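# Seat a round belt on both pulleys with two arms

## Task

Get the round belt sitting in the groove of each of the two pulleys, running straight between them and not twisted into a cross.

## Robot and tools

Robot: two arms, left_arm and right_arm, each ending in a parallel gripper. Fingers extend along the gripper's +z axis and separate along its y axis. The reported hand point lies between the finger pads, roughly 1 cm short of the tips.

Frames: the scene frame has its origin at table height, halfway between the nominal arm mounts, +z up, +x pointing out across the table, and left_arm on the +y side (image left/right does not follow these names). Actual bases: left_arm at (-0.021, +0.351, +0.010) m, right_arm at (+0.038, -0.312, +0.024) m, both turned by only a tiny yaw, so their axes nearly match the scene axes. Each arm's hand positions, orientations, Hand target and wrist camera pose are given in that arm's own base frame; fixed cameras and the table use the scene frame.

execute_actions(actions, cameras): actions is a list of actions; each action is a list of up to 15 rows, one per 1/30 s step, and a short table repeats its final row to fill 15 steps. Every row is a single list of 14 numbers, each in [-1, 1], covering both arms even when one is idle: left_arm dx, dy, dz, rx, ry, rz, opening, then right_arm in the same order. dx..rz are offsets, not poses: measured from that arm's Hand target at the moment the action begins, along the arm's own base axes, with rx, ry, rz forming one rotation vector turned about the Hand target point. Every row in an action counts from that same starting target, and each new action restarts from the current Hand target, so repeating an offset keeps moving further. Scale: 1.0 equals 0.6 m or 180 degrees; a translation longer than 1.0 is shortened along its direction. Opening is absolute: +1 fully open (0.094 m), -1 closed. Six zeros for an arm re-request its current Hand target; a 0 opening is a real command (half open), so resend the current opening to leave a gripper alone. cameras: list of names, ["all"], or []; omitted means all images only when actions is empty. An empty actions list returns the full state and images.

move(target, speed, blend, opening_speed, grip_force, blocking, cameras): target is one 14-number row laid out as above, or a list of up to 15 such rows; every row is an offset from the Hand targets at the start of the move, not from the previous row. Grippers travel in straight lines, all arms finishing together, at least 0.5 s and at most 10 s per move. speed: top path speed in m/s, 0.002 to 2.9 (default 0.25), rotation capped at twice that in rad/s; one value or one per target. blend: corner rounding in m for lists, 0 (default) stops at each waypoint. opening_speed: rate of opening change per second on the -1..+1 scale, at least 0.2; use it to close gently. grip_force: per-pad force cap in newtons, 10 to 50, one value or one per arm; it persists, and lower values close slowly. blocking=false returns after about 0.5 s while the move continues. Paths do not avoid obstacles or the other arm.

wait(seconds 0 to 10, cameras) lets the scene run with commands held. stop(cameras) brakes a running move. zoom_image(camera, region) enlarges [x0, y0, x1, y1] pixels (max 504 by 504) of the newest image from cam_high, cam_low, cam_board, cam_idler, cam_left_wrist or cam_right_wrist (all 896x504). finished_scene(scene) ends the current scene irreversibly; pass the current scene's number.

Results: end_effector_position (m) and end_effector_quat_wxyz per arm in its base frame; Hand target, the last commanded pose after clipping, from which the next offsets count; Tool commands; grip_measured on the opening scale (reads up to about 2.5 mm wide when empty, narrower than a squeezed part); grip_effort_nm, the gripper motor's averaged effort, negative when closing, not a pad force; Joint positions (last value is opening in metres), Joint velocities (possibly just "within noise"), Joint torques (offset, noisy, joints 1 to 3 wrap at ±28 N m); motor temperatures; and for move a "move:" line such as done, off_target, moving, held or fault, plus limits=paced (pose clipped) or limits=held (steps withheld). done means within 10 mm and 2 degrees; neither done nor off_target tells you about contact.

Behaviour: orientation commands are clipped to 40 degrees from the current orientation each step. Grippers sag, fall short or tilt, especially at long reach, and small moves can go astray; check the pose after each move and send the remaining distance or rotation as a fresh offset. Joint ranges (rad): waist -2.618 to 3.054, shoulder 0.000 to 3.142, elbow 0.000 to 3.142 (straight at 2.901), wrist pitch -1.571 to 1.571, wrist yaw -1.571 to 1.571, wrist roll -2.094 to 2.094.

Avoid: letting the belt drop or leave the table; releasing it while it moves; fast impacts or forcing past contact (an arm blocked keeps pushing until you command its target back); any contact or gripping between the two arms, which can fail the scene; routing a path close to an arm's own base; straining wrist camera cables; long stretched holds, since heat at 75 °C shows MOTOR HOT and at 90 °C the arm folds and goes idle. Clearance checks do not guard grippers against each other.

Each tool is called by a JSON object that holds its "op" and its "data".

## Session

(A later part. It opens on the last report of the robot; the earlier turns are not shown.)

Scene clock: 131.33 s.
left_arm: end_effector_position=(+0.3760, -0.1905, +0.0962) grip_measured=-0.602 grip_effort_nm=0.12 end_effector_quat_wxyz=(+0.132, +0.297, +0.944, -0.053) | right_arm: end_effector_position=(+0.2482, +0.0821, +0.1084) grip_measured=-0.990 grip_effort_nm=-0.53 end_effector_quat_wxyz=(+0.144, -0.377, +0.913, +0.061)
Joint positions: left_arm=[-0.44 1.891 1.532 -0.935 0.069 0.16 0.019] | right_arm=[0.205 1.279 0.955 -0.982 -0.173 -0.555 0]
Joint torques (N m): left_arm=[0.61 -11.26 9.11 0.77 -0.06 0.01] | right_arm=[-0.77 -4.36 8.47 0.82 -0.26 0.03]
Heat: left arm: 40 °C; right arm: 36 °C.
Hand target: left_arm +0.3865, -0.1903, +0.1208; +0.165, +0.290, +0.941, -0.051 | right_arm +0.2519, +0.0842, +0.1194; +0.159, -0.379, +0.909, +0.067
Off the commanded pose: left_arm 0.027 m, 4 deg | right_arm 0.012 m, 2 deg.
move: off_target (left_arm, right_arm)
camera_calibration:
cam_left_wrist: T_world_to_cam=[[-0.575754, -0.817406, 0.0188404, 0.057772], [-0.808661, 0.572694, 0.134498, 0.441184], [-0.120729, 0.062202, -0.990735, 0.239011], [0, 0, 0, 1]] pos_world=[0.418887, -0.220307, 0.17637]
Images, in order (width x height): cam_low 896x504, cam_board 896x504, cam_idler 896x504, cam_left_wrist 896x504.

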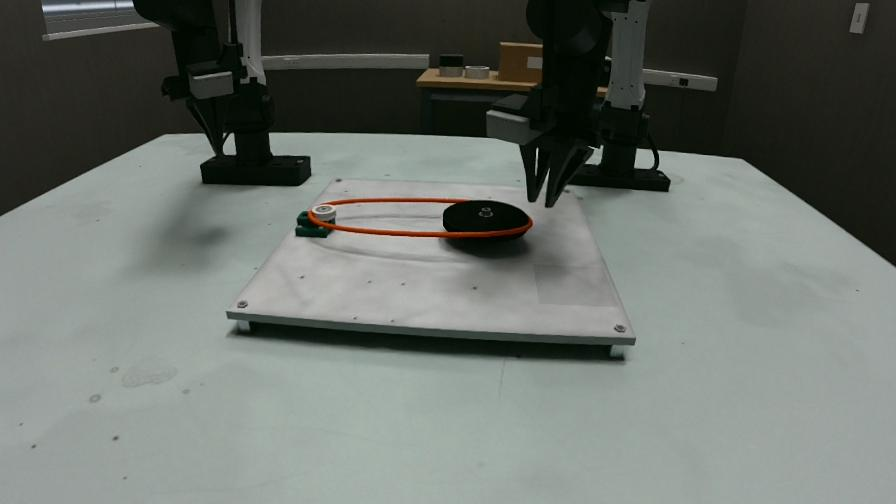

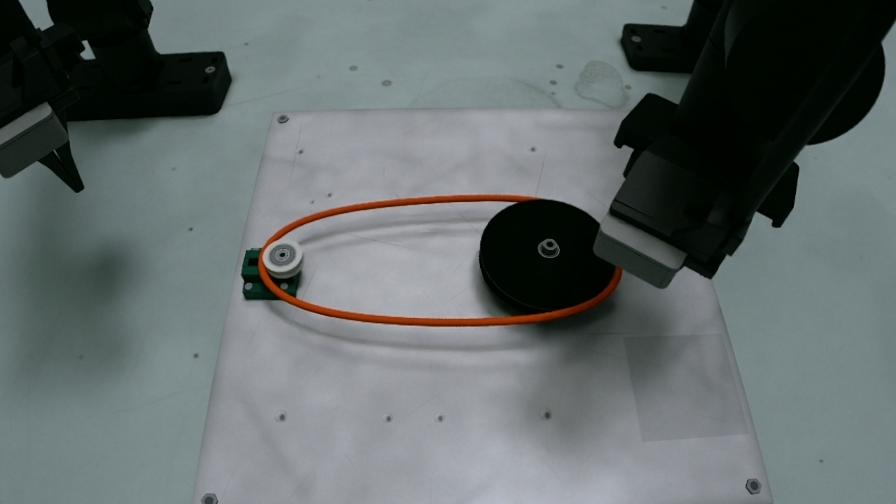

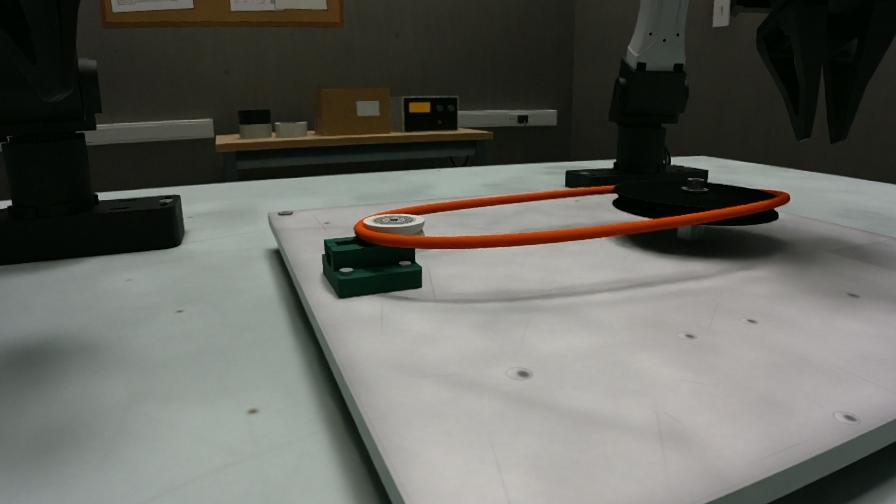

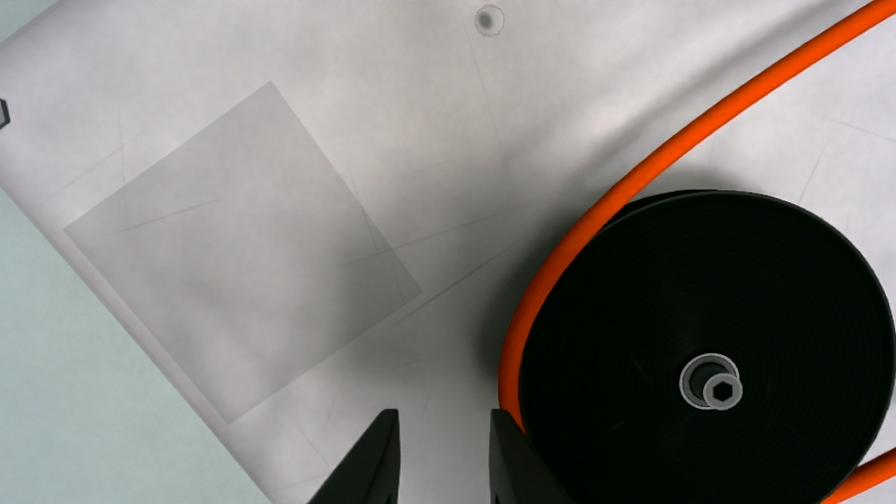

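{"op": "move", "data": {"target": [[-0.024,-0.016,-0.05,0,0,0,-1,0,0,0,0,0,0,-1],[-0.024,-0.016,-0.105,0,0,0,-1,0,0,0,0,0,0,-1]], "cameras": ["cam_idler","cam_low","cam_left_wrist"], "speed": 0.04}}

{"op": "zoom_image", "data": {"camera": "cam_idler", "region": [580, 100, 880, 280]}}

{"op": "zoom_image", "data": {"camera": "cam_low", "region": [400, 180, 560, 280]}}

Scene clock: 136.43 s.
left_arm: end_effector_position=(+0.3698, -0.1979, +0.0546) grip_measured=-0.991 grip_effort_nm=-0.48 end_effector_quat_wxyz=(+0.152, +0.293, +0.942, -0.054) | right_arm: end_effector_position=(+0.2482, +0.0821, +0.1084) grip_measured=-0.990 grip_effort_nm=-0.52 end_effector_quat_wxyz=(+0.144, -0.377, +0.913, +0.061)
Joint positions: left_arm=[-0.468 1.881 1.339 -0.708 0.056 0.126 0] | right_arm=[0.205 1.279 0.955 -0.982 -0.173 -0.555 0]
Joint torques (N m): left_arm=[-0.61 -9.32 5.23 1.09 -0.06 -0.03] | right_arm=[-0.83 -4.52 8.54 0.73 -0.3 -0.01]
Heat: left arm: 42 °C; right arm: 36 °C.
Hand target: left_arm +0.3721, -0.1999, +0.0580; +0.166, +0.290, +0.941, -0.051 | right_arm +0.2519, +0.0842, +0.1194; +0.159, -0.379, +0.909, +0.067
Off the commanded pose: left_arm 0.004 m, 2 deg | right_arm 0.012 m, 2 deg.
move: off_target (right_arm)
camera_calibration:
cam_left_wrist: T_world_to_cam=[[-0.568763, -0.822439, 0.0101271, 0.0458839], [-0.818171, 0.566988, 0.0955055, 0.450513], [-0.0842894, 0.0460344, -0.995377, 0.181009], [0, 0, 0, 1]] pos_world=[0.409951, -0.226031, 0.136681]
Images, in order (width x height): cam_low 896x504, cam_idler 896x504, cam_left_wrist 896x504.

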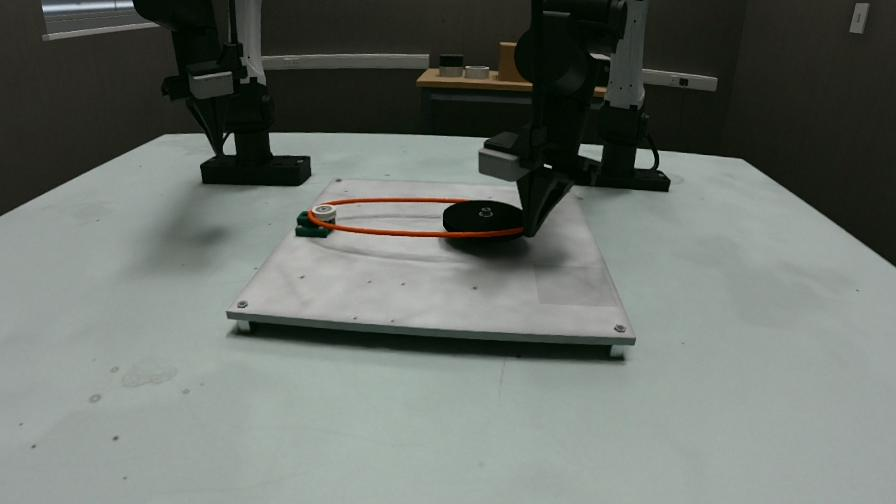

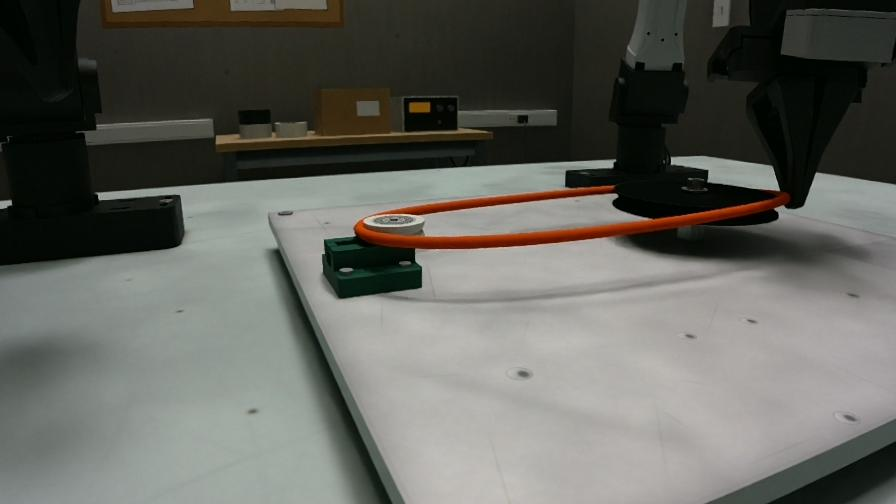

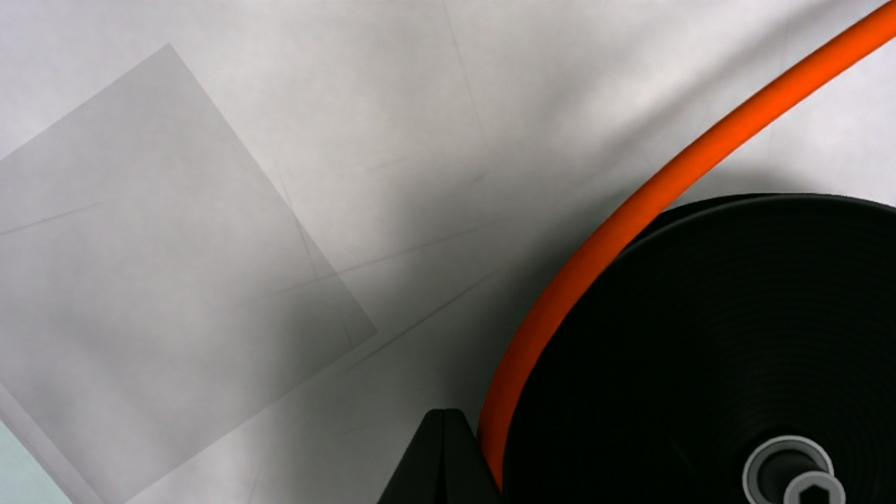

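Scaled by 1.680 from the camera's 896x504 image, which has a finer 1280x720 frame.

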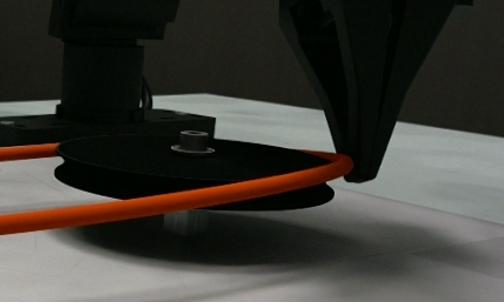

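Scaled by 3.150 from the camera's 896x504 image, which has a finer 1280x720 frame.

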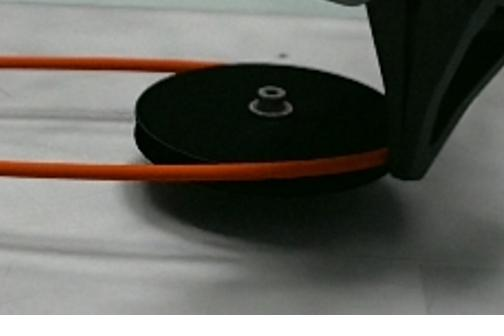

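{"op": "move", "data": {"target": [[0,0,0.045,0,0,0,-1,0,0,0,0,0,0,-1],[-0.008,-0.009,0.045,0,0,0,-1,0,0,0,0,0,0,-1],[-0.008,-0.009,0.004,0,0,0,-1,0,0,0,0,0,0,-1]], "cameras": ["cam_idler","cam_low","cam_left_wrist"], "speed": 0.04}}

{"op": "zoom_image", "data": {"camera": "cam_idler", "region": [580, 100, 880, 280]}}

{"op": "zoom_image", "data": {"camera": "cam_low", "region": [400, 180, 560, 280]}}

Scene clock: 139.83 s.
left_arm: end_effector_position=(+0.3686, -0.1989, +0.0562) grip_measured=-0.991 grip_effort_nm=-0.48 end_effector_quat_wxyz=(+0.154, +0.289, +0.944, -0.045) | right_arm: end_effector_position=(+0.2482, +0.0821, +0.1084) grip_measured=-0.990 grip_effort_nm=-0.52 end_effector_quat_wxyz=(+0.144, -0.377, +0.913, +0.061)
Joint positions: left_arm=[-0.482 1.876 1.338 -0.712 0.032 0.108 0] | right_arm=[0.205 1.279 0.955 -0.982 -0.173 -0.555 0]
Joint torques (N m): left_arm=[-1.16 -9.58 5.09 1.08 0.11 -0.04] | right_arm=[-0.84 -4.52 8.38 0.76 -0.25 0.01]
Heat: left arm: 42 °C; right arm: 37 °C.
Hand target: left_arm +0.3674, -0.2052, +0.0603; +0.165, +0.290, +0.941, -0.051 | right_arm +0.2519, +0.0842, +0.1194; +0.159, -0.379, +0.909, +0.067
Off the commanded pose: left_arm 0.008 m, 1 deg | right_arm 0.012 m, 2 deg.
move: off_target (right_arm)
camera_calibration:
cam_left_wrist: T_world_to_cam=[[-0.559826, -0.828579, -0.00714464, 0.0407655], [-0.825119, 0.556656, 0.0965043, 0.450484], [-0.0759843, 0.0599208, -0.995307, 0.182214], [0, 0, 0, 1]] pos_world=[0.40837, -0.227905, 0.138176]
Images, in order (width x height): cam_low 896x504, cam_idler 896x504, cam_left_wrist 896x504.

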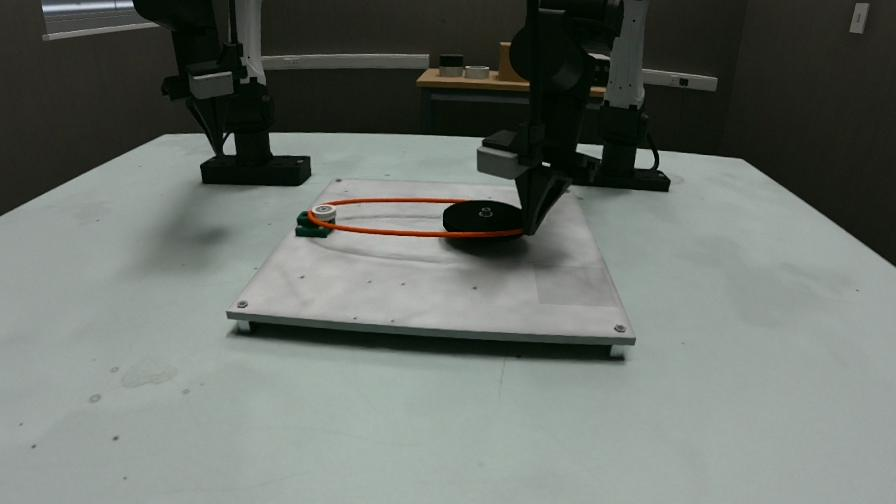

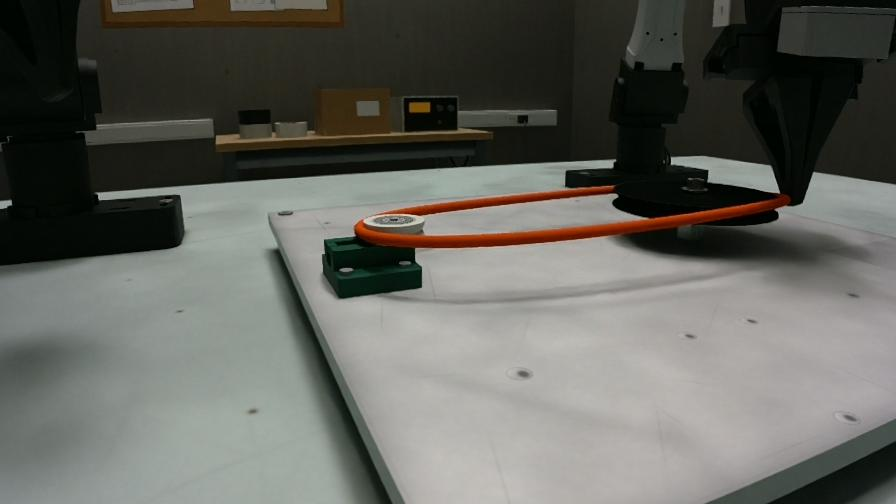

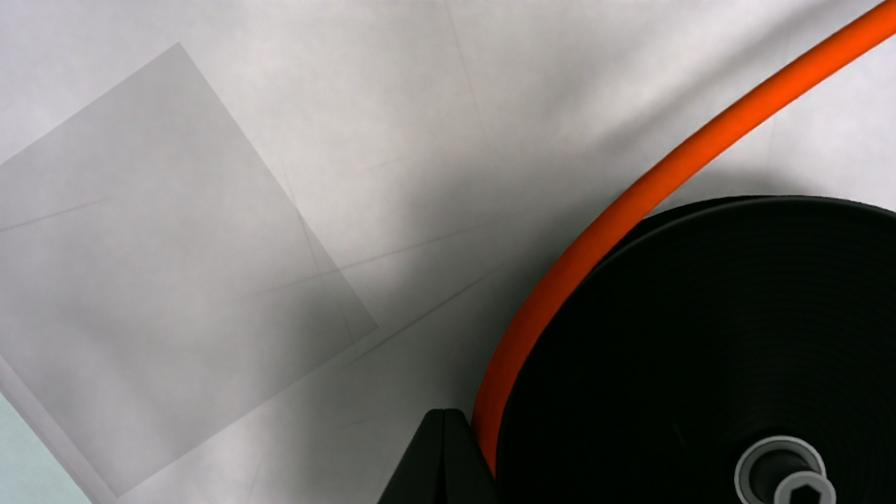

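Scaled by 1.680 from the camera's 896x504 image, which has a finer 1280x720 frame.

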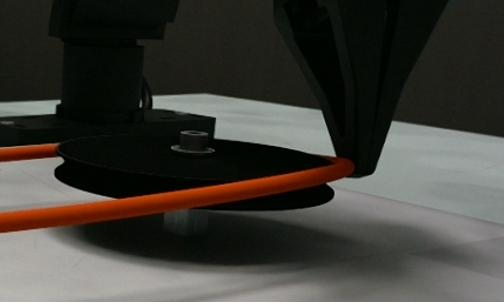

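Scaled by 3.150 from the camera's 896x504 image, which has a finer 1280x720 frame.

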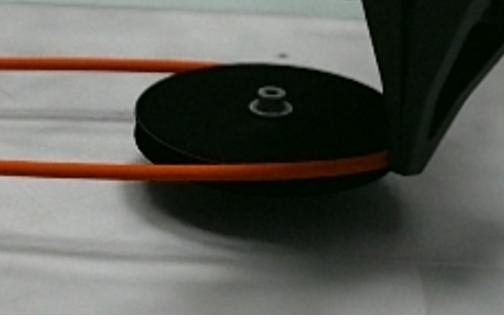

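{"op": "move", "data": {"target": [[0,0,0.05,0,0,0,-1,0,0,0,0,0,0,-1],[-0.006,-0.012,0.045,0,0,0,-1,0,0,0,0,0,0,-1]], "cameras": ["cam_idler","cam_left_wrist"], "speed": 0.04}}

{"op": "zoom_image", "data": {"camera": "cam_idler", "region": [680, 130, 840, 250]}}

Scene clock: 142.27 s.
left_arm: end_effector_position=(+0.3537, -0.2040, +0.0633) grip_measured=-0.991 grip_effort_nm=-0.48 end_effector_quat_wxyz=(+0.130, +0.294, +0.946, -0.042) | right_arm: end_effector_position=(+0.2482, +0.0821, +0.1084) grip_measured=-0.990 grip_effort_nm=-0.52 end_effector_quat_wxyz=(+0.144, -0.377, +0.913, +0.061)
Joint positions: left_arm=[-0.511 1.869 1.373 -0.802 0.028 0.087 0] | right_arm=[0.205 1.279 0.955 -0.982 -0.173 -0.555 0]
Joint torques (N m): left_arm=[-0.46 -11.14 8.62 0.86 0.07 -0.03] | right_arm=[-0.99 -4.57 8.39 0.77 -0.27 0.03]
Motor temperatures (°C): left_arm=[27 43 36 34 25 25 28] | right_arm=[26 35 37 30 25 27 27]
Heat: left arm: 43 °C; right arm: 37 °C.
Hand target: left_arm +0.3638, -0.2124, +0.0873; +0.165, +0.290, +0.941, -0.051 | right_arm +0.2519, +0.0842, +0.1194; +0.159, -0.379, +0.909, +0.067
Off the commanded pose: left_arm 0.027 m, 4 deg | right_arm 0.012 m, 2 deg.
move: off_target (left_arm, right_arm)
camera_calibration:
cam_left_wrist: T_world_to_cam=[[-0.567114, -0.823639, 0.000590185, 0.0314106], [-0.814876, 0.561184, 0.145085, 0.434473], [-0.119829, 0.0817987, -0.989419, 0.208118], [0, 0, 0, 1]] pos_world=[0.396793, -0.234972, 0.142862]
Images, in order (width x height): cam_idler 896x504, cam_left_wrist 896x504.

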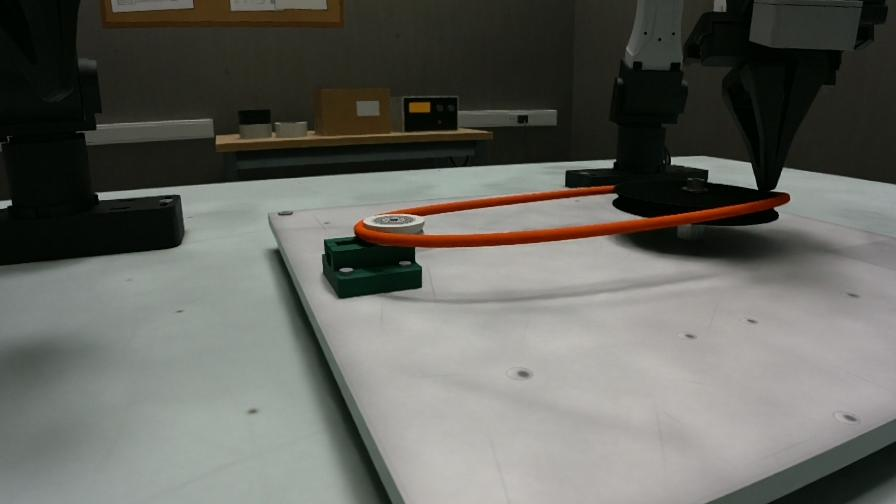

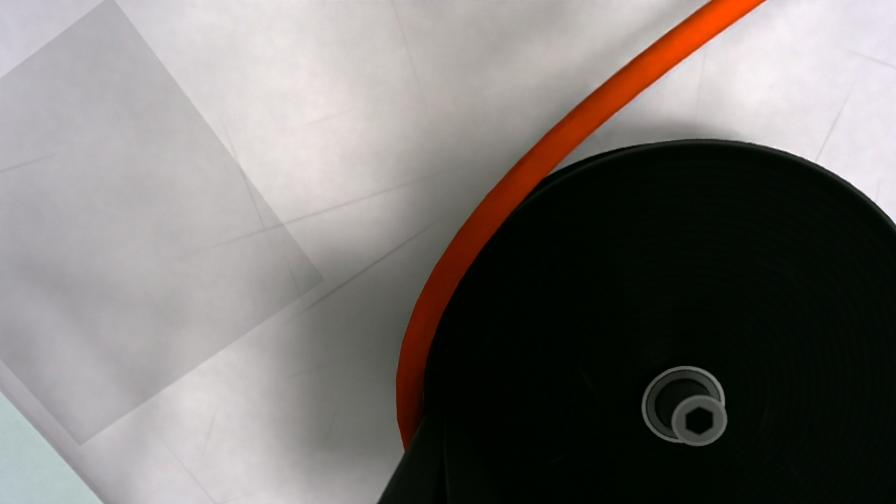

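Scaled by 3.150 from the camera's 896x504 image, which has a finer 1280x720 frame.

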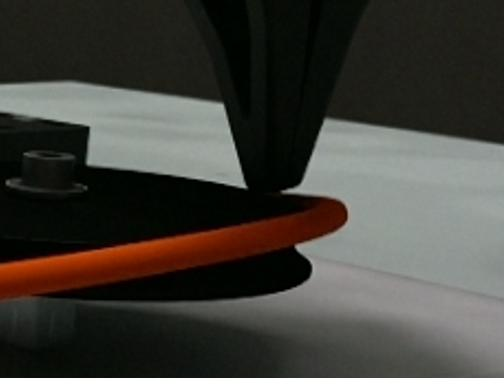

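{"op": "move", "data": {"target": [[0,0,0.03,0,0,0,-1,0,0,0,0,0,0,-1],[-0.008,0.0205,0.03,0,0,0,-1,0,0,0,0,0,0,-1],[-0.008,0.0205,-0.025,0,0,0,-1,0,0,0,0,0,0,-1]], "cameras": ["cam_idler","cam_left_wrist"], "speed": 0.04}}

{"op": "zoom_image", "data": {"camera": "cam_idler", "region": [680, 130, 840, 250]}}

Scene clock: 146.33 s.
left_arm: end_effector_position=(+0.3555, -0.2006, +0.0693) grip_measured=-0.991 grip_effort_nm=-0.48 end_effector_quat_wxyz=(+0.154, +0.289, +0.944, -0.047) | right_arm: end_effector_position=(+0.2482, +0.0821, +0.1084) grip_measured=-0.990 grip_effort_nm=-0.52 end_effector_quat_wxyz=(+0.144, -0.377, +0.913, +0.061)
Joint positions: left_arm=[-0.501 1.823 1.324 -0.75 0.028 0.088 0] | right_arm=[0.205 1.279 0.955 -0.982 -0.173 -0.555 0]
Joint torques (N m): left_arm=[0.84 -8.88 5.31 1.1 0.14 0.21] | right_arm=[-0.84 -4.49 8.4 0.75 -0.29 -0.01]
Heat: left arm: 44 °C; right arm: 37 °C.
Hand target: left_arm +0.3590, -0.2002, +0.0723; +0.166, +0.290, +0.941, -0.051 | right_arm +0.2519, +0.0842, +0.1194; +0.159, -0.379, +0.909, +0.067
Off the commanded pose: left_arm 0.005 m, 1 deg | right_arm 0.012 m, 2 deg.
move: off_target (right_arm)
camera_calibration:
cam_left_wrist: T_world_to_cam=[[-0.559751, -0.828651, -0.00411269, 0.0319683], [-0.824983, 0.556793, 0.0968739, 0.439266], [-0.0779847, 0.0576182, -0.995288, 0.194716], [0, 0, 0, 1]] pos_world=[0.395467, -0.229309, 0.151377]
Images, in order (width x height): cam_idler 896x504, cam_left_wrist 896x504.

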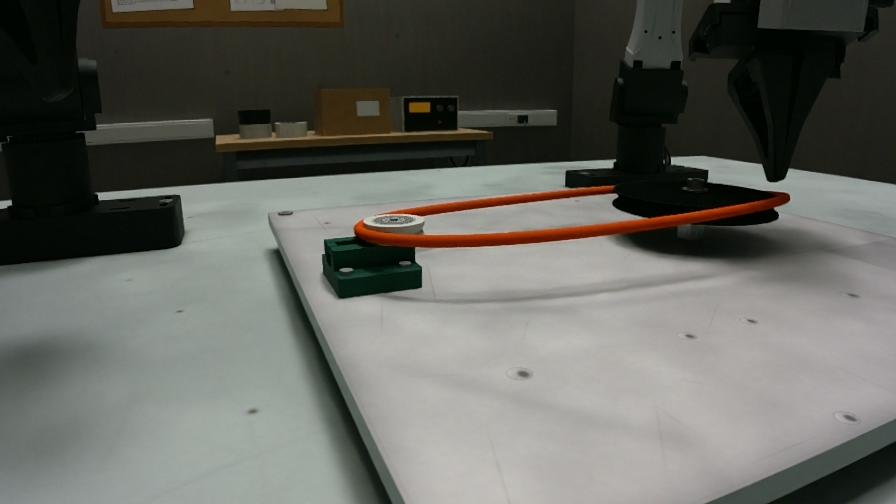

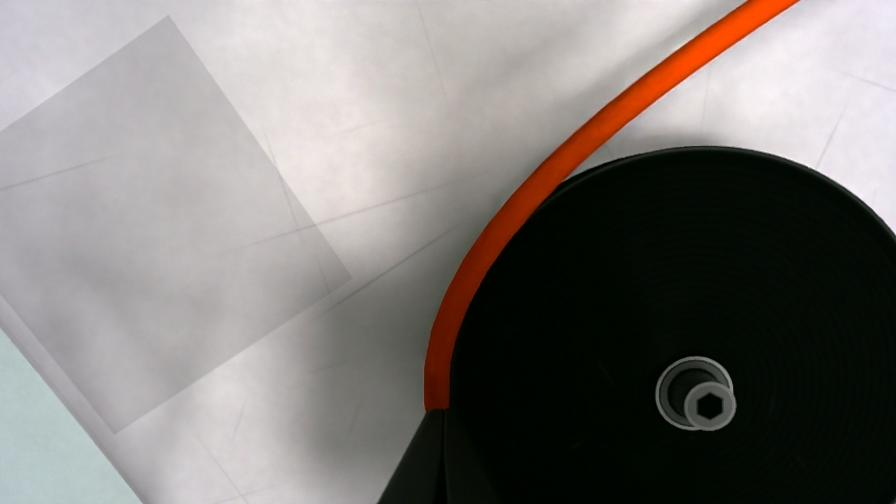

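Scaled by 3.150 from the camera's 896x504 image, which has a finer 1280x720 frame.

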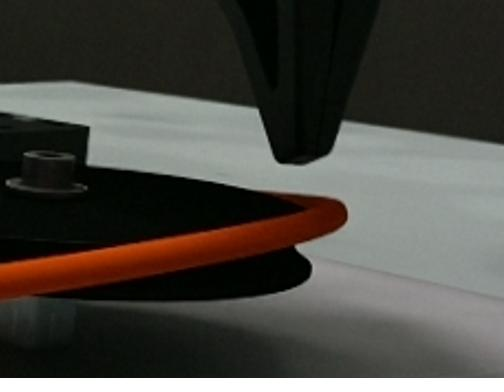

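{"op": "move", "data": {"target": [0.001,0.002,-0.026,0,0,0,-1,0,0,0,0,0,0,-1], "cameras": ["cam_idler","cam_low","cam_left_wrist"], "speed": 0.03}}

{"op": "zoom_image", "data": {"camera": "cam_idler", "region": [600, 130, 840, 250]}}

Scene clock: 147.90 s.
left_arm: end_effector_position=(+0.3602, -0.2013, +0.0623) grip_measured=-0.991 grip_effort_nm=-0.48 end_effector_quat_wxyz=(+0.169, +0.287, +0.942, -0.049) | right_arm: end_effector_position=(+0.2482, +0.0821, +0.1084) grip_measured=-0.990 grip_effort_nm=-0.53 end_effector_quat_wxyz=(+0.144, -0.377, +0.913, +0.061)
Joint positions: left_arm=[-0.498 1.823 1.285 -0.68 0.028 0.09 0] | right_arm=[0.205 1.279 0.955 -0.982 -0.173 -0.555 0]
Joint torques (N m): left_arm=[0.84 -7.5 4.86 1.02 0.16 0.23] | right_arm=[-1.09 -4.56 8.51 0.75 -0.29 -0.02]
Heat: left arm: 44 °C; right arm: 38 °C.
Hand target: left_arm +0.3595, -0.1989, +0.0566; +0.165, +0.290, +0.941, -0.051 | right_arm +0.2519, +0.0842, +0.1194; +0.159, -0.379, +0.909, +0.067
Off the commanded pose: left_arm 0.006 m, 1 deg | right_arm 0.012 m, 2 deg.
move: off_target (right_arm)
camera_calibration:
cam_left_wrist: T_world_to_cam=[[-0.5576, -0.830076, -0.00751857, 0.0330239], [-0.828558, 0.555981, 0.0661591, 0.447274], [-0.0507369, 0.0431199, -0.997781, 0.17552], [0, 0, 0, 1]] pos_world=[0.397912, -0.228832, 0.145788]
Images, in order (width x height): cam_low 896x504, cam_idler 896x504, cam_left_wrist 896x504.

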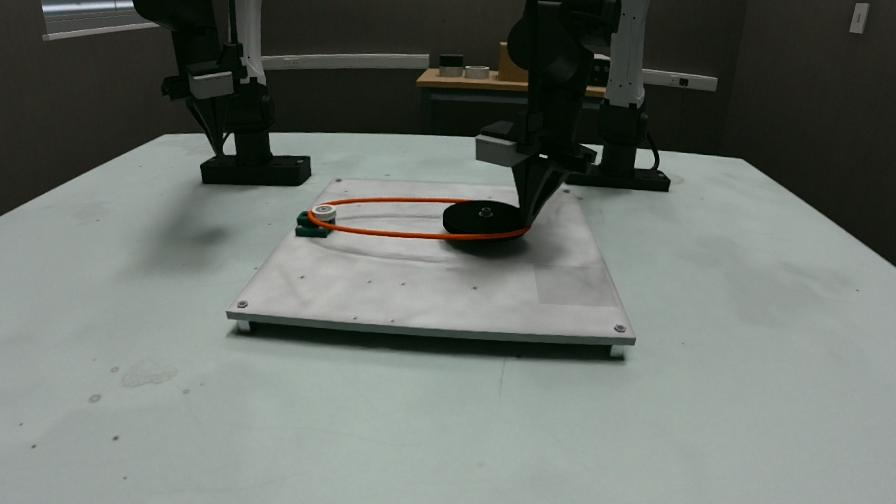

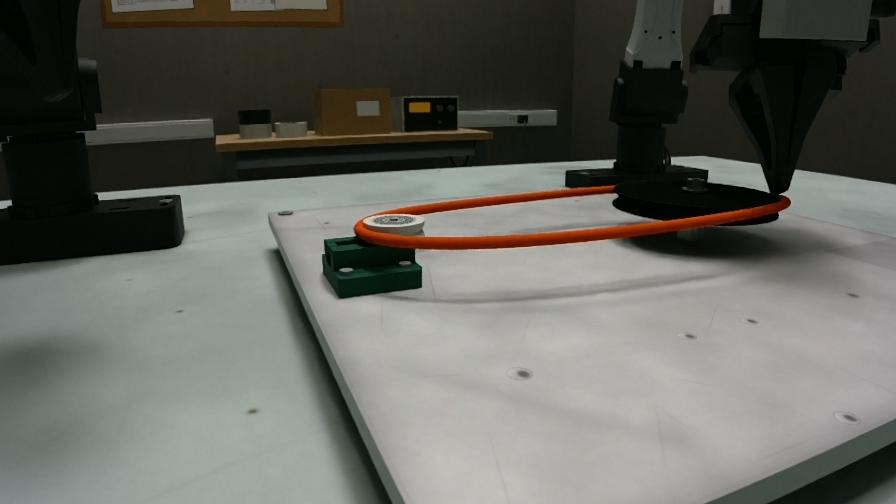

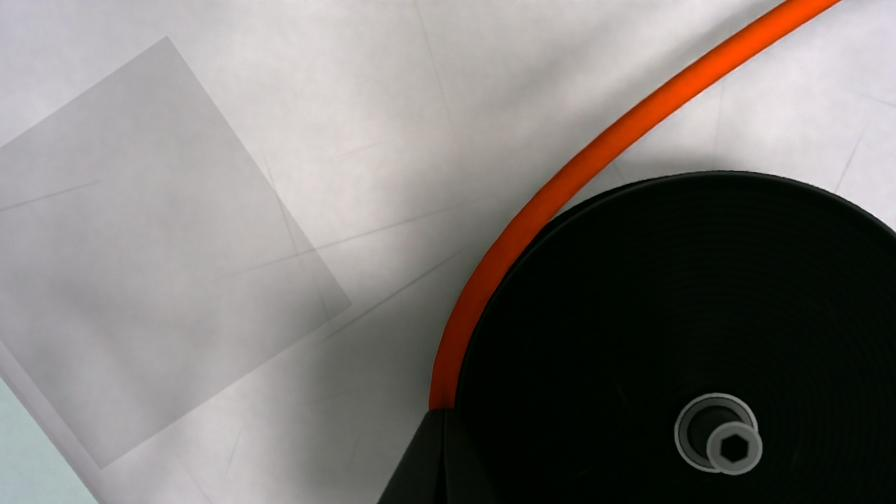

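Scaled by 2.100 from the camera's 896x504 image, which has a finer 1280x720 frame.

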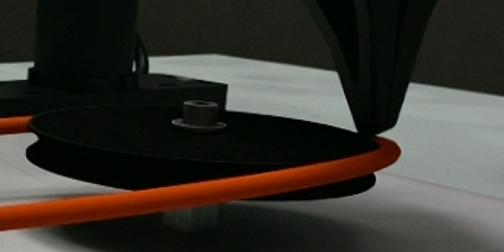

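{"op": "move", "data": {"target": [0,0.001,-0.022,0,0,0,-1,0,0,0,0,0,0,-1], "cameras": ["cam_idler","cam_low","cam_left_wrist"], "speed": 0.03}}

{"op": "zoom_image", "data": {"camera": "cam_idler", "region": [600, 130, 840, 250]}}

{"op": "zoom_image", "data": {"camera": "cam_low", "region": [420, 170, 560, 260]}}

Scene clock: 149.50 s.
left_arm: end_effector_position=(+0.3700, -0.2070, +0.0619) grip_measured=-0.991 grip_effort_nm=-0.48 end_effector_quat_wxyz=(+0.196, +0.287, +0.936, -0.056) | right_arm: end_effector_position=(+0.2482, +0.0821, +0.1084) grip_measured=-0.990 grip_effort_nm=-0.52 end_effector_quat_wxyz=(+0.144, -0.377, +0.913, +0.061)
Joint positions: left_arm=[-0.498 1.823 1.261 -0.599 0.03 0.09 0] | right_arm=[0.205 1.279 0.955 -0.982 -0.173 -0.555 0]
Joint torques (N m): left_arm=[0.96 -6.32 4.01 0.82 0.15 0.24] | right_arm=[-0.76 -4.42 8.4 0.76 -0.31 0.02]
Heat: left arm: 43 °C; right arm: 38 °C.
Hand target: left_arm +0.3595, -0.1984, +0.0435; +0.165, +0.290, +0.941, -0.051 | right_arm +0.2519, +0.0842, +0.1194; +0.159, -0.379, +0.909, +0.067
Off the commanded pose: left_arm 0.023 m, 4 deg | right_arm 0.012 m, 2 deg.
move: off_target (left_arm, right_arm)
camera_calibration:
cam_left_wrist: T_world_to_cam=[[-0.558039, -0.829739, -0.0112088, 0.0342571], [-0.829813, 0.557961, 0.0094929, 0.462908], [-0.00162257, 0.0145986, -0.999892, 0.15194], [0, 0, 0, 1]] pos_world=[0.40349, -0.232078, 0.147913]
Images, in order (width x height): cam_low 896x504, cam_idler 896x504, cam_left_wrist 896x504.

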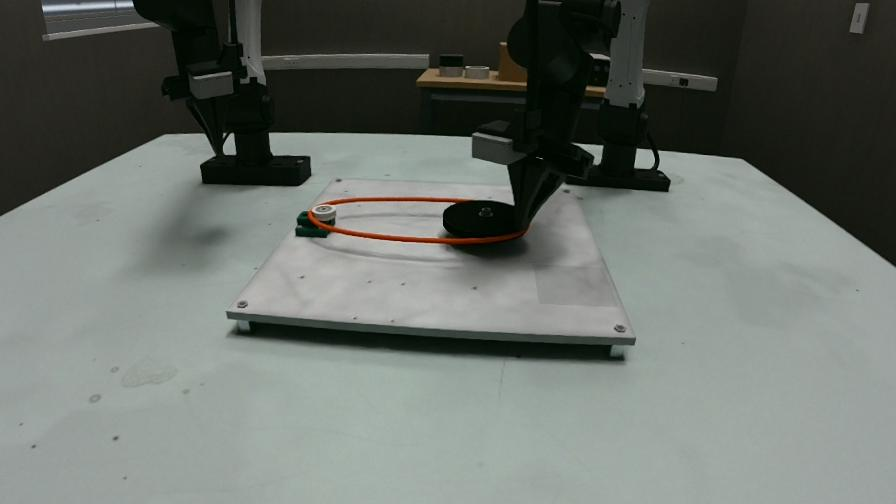

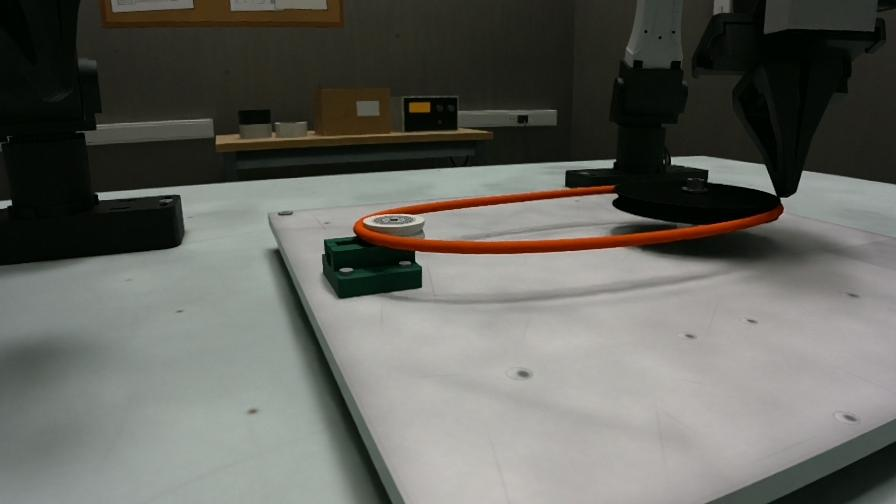

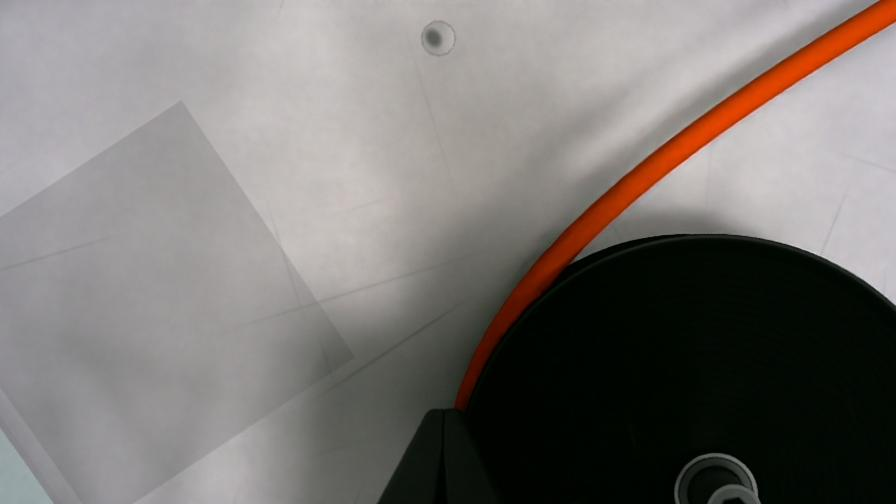

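Scaled by 2.100 from the camera's 896x504 image, which has a finer 1280x720 frame.

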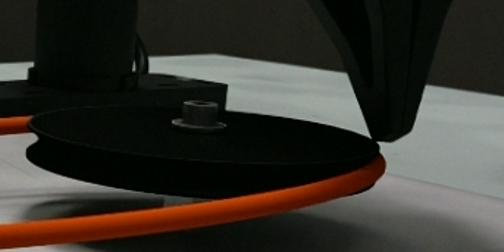

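Scaled by 3.600 from the camera's 896x504 image, which has a finer 1280x720 frame.

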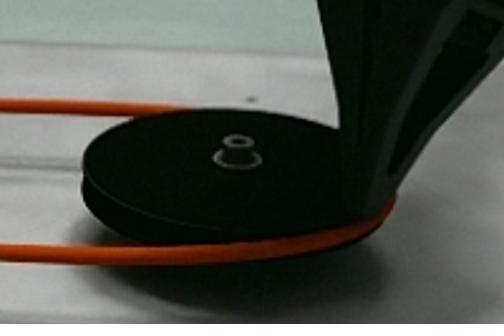

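{"op": "move", "data": {"target": [[-0.005,0.01,0.15,0,0,0,-1,0,0,0,0,0,0,-1],[-0.1,0.25,0.25,0,0,0,-1,0,0,0,0,0,0,-1]], "cameras": ["cam_idler","cam_low","cam_board"], "speed": 0.12}}

{"op": "zoom_image", "data": {"camera": "cam_idler", "region": [580, 130, 820, 270]}}

{"op": "zoom_image", "data": {"camera": "cam_low", "region": [420, 170, 560, 260]}}

{"op": "zoom_image", "data": {"camera": "cam_board", "region": [220, 160, 660, 380]}}

{"op": "zoom_image", "data": {"camera": "cam_idler", "region": [320, 170, 480, 310]}}

Scene clock: 153.87 s.
left_arm: end_effector_position=(+0.3009, -0.0475, +0.1851) grip_measured=-0.991 grip_effort_nm=-0.48 end_effector_quat_wxyz=(+0.152, +0.285, +0.945, -0.047) | right_arm: end_effector_position=(+0.2482, +0.0821, +0.1084) grip_measured=-0.990 grip_effort_nm=-0.52 end_effector_quat_wxyz=(+0.144, -0.377, +0.913, +0.061)
Joint positions: left_arm=[-0.066 1.449 1.392 -1.236 0.159 0.497 0] | right_arm=[0.205 1.279 0.955 -0.982 -0.173 -0.555 0]
Joint torques (N m): left_arm=[0.7 -6.8 6.63 0.75 0.34 0.26] | right_arm=[-0.64 -4.57 8.42 0.72 -0.33 0.03]
Heat: left arm: 43 °C; right arm: 38 °C.
Hand target: left_arm +0.2995, -0.0483, +0.1935; +0.165, +0.290, +0.941, -0.051 | right_arm +0.2519, +0.0842, +0.1194; +0.159, -0.379, +0.909, +0.067
Off the commanded pose: left_arm 0.009 m, 2 deg | right_arm 0.012 m, 2 deg.
move: off_target (right_arm)
Images, in order (width x height): cam_low 896x504, cam_board 896x504, cam_idler 896x504.

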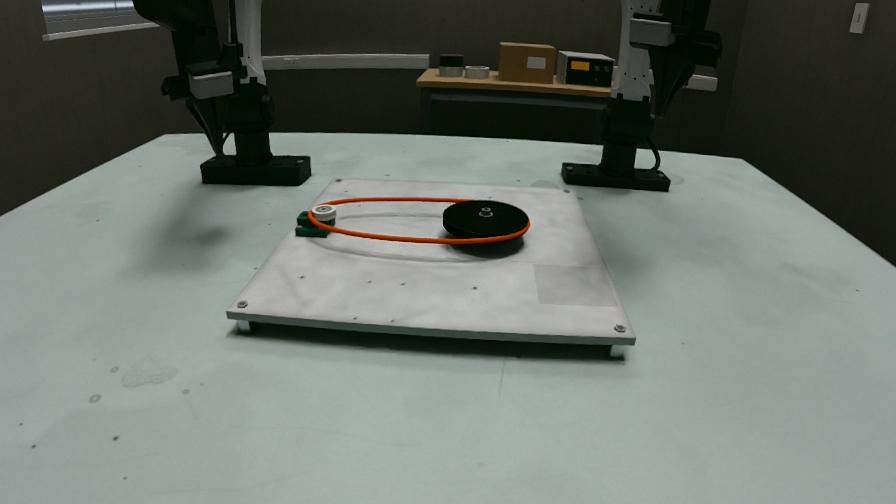

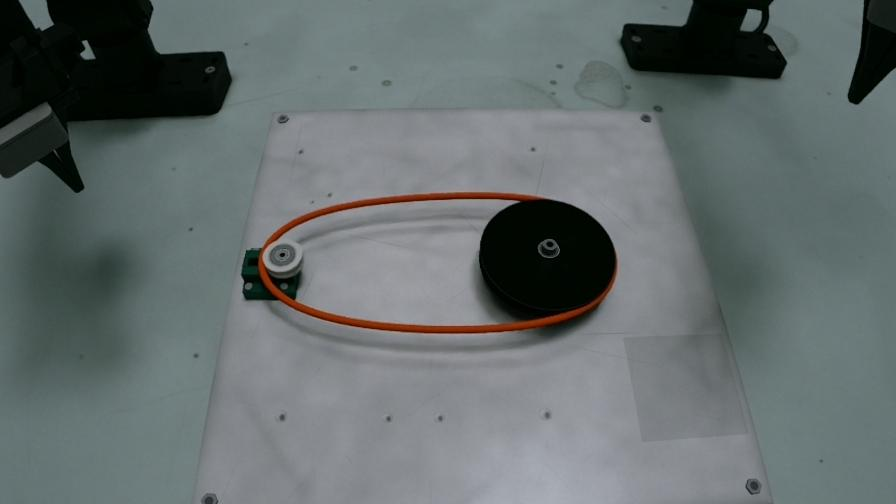

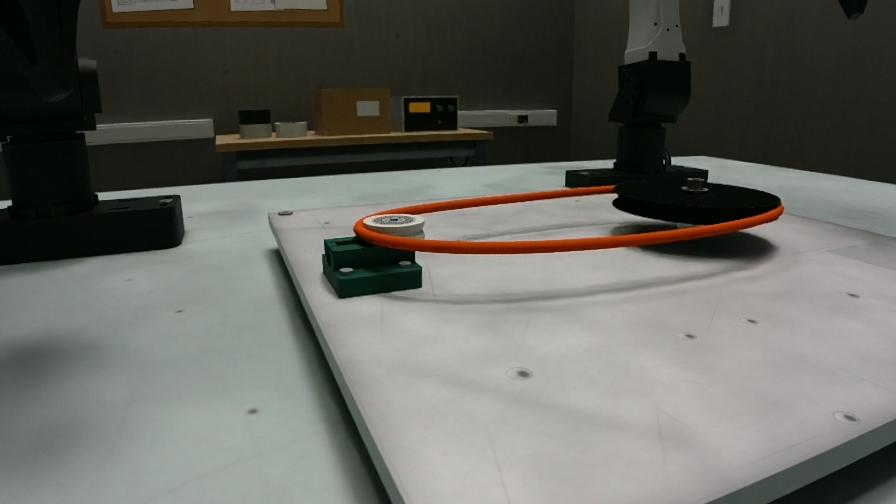

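Scaled by 2.100 from the camera's 896x504 image, which has a finer 1280x720 frame.

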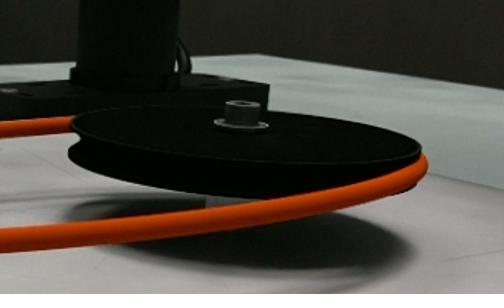

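Scaled by 3.600 from the camera's 896x504 image, which has a finer 1280x720 frame.

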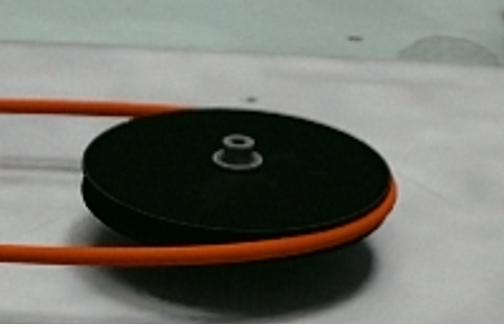

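Scaled by 1.145 from the camera's 896x504 image, which has a finer 1280x720 frame.

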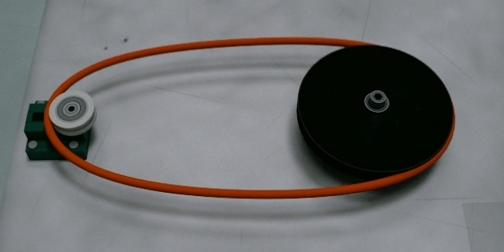

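Scaled by 3.150 from the camera's 896x504 image, which has a finer 1280x720 frame.

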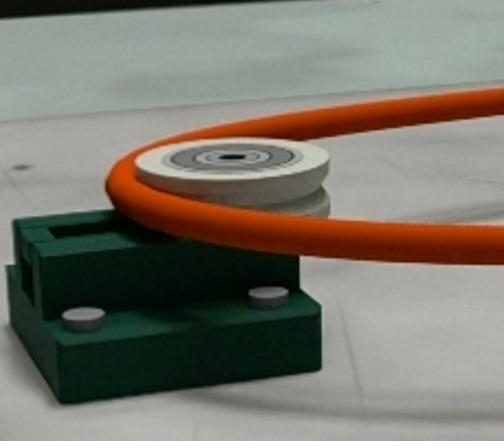

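{"op": "finished_scene", "data": {"scene": 1}}

The scene is finished: the task was done.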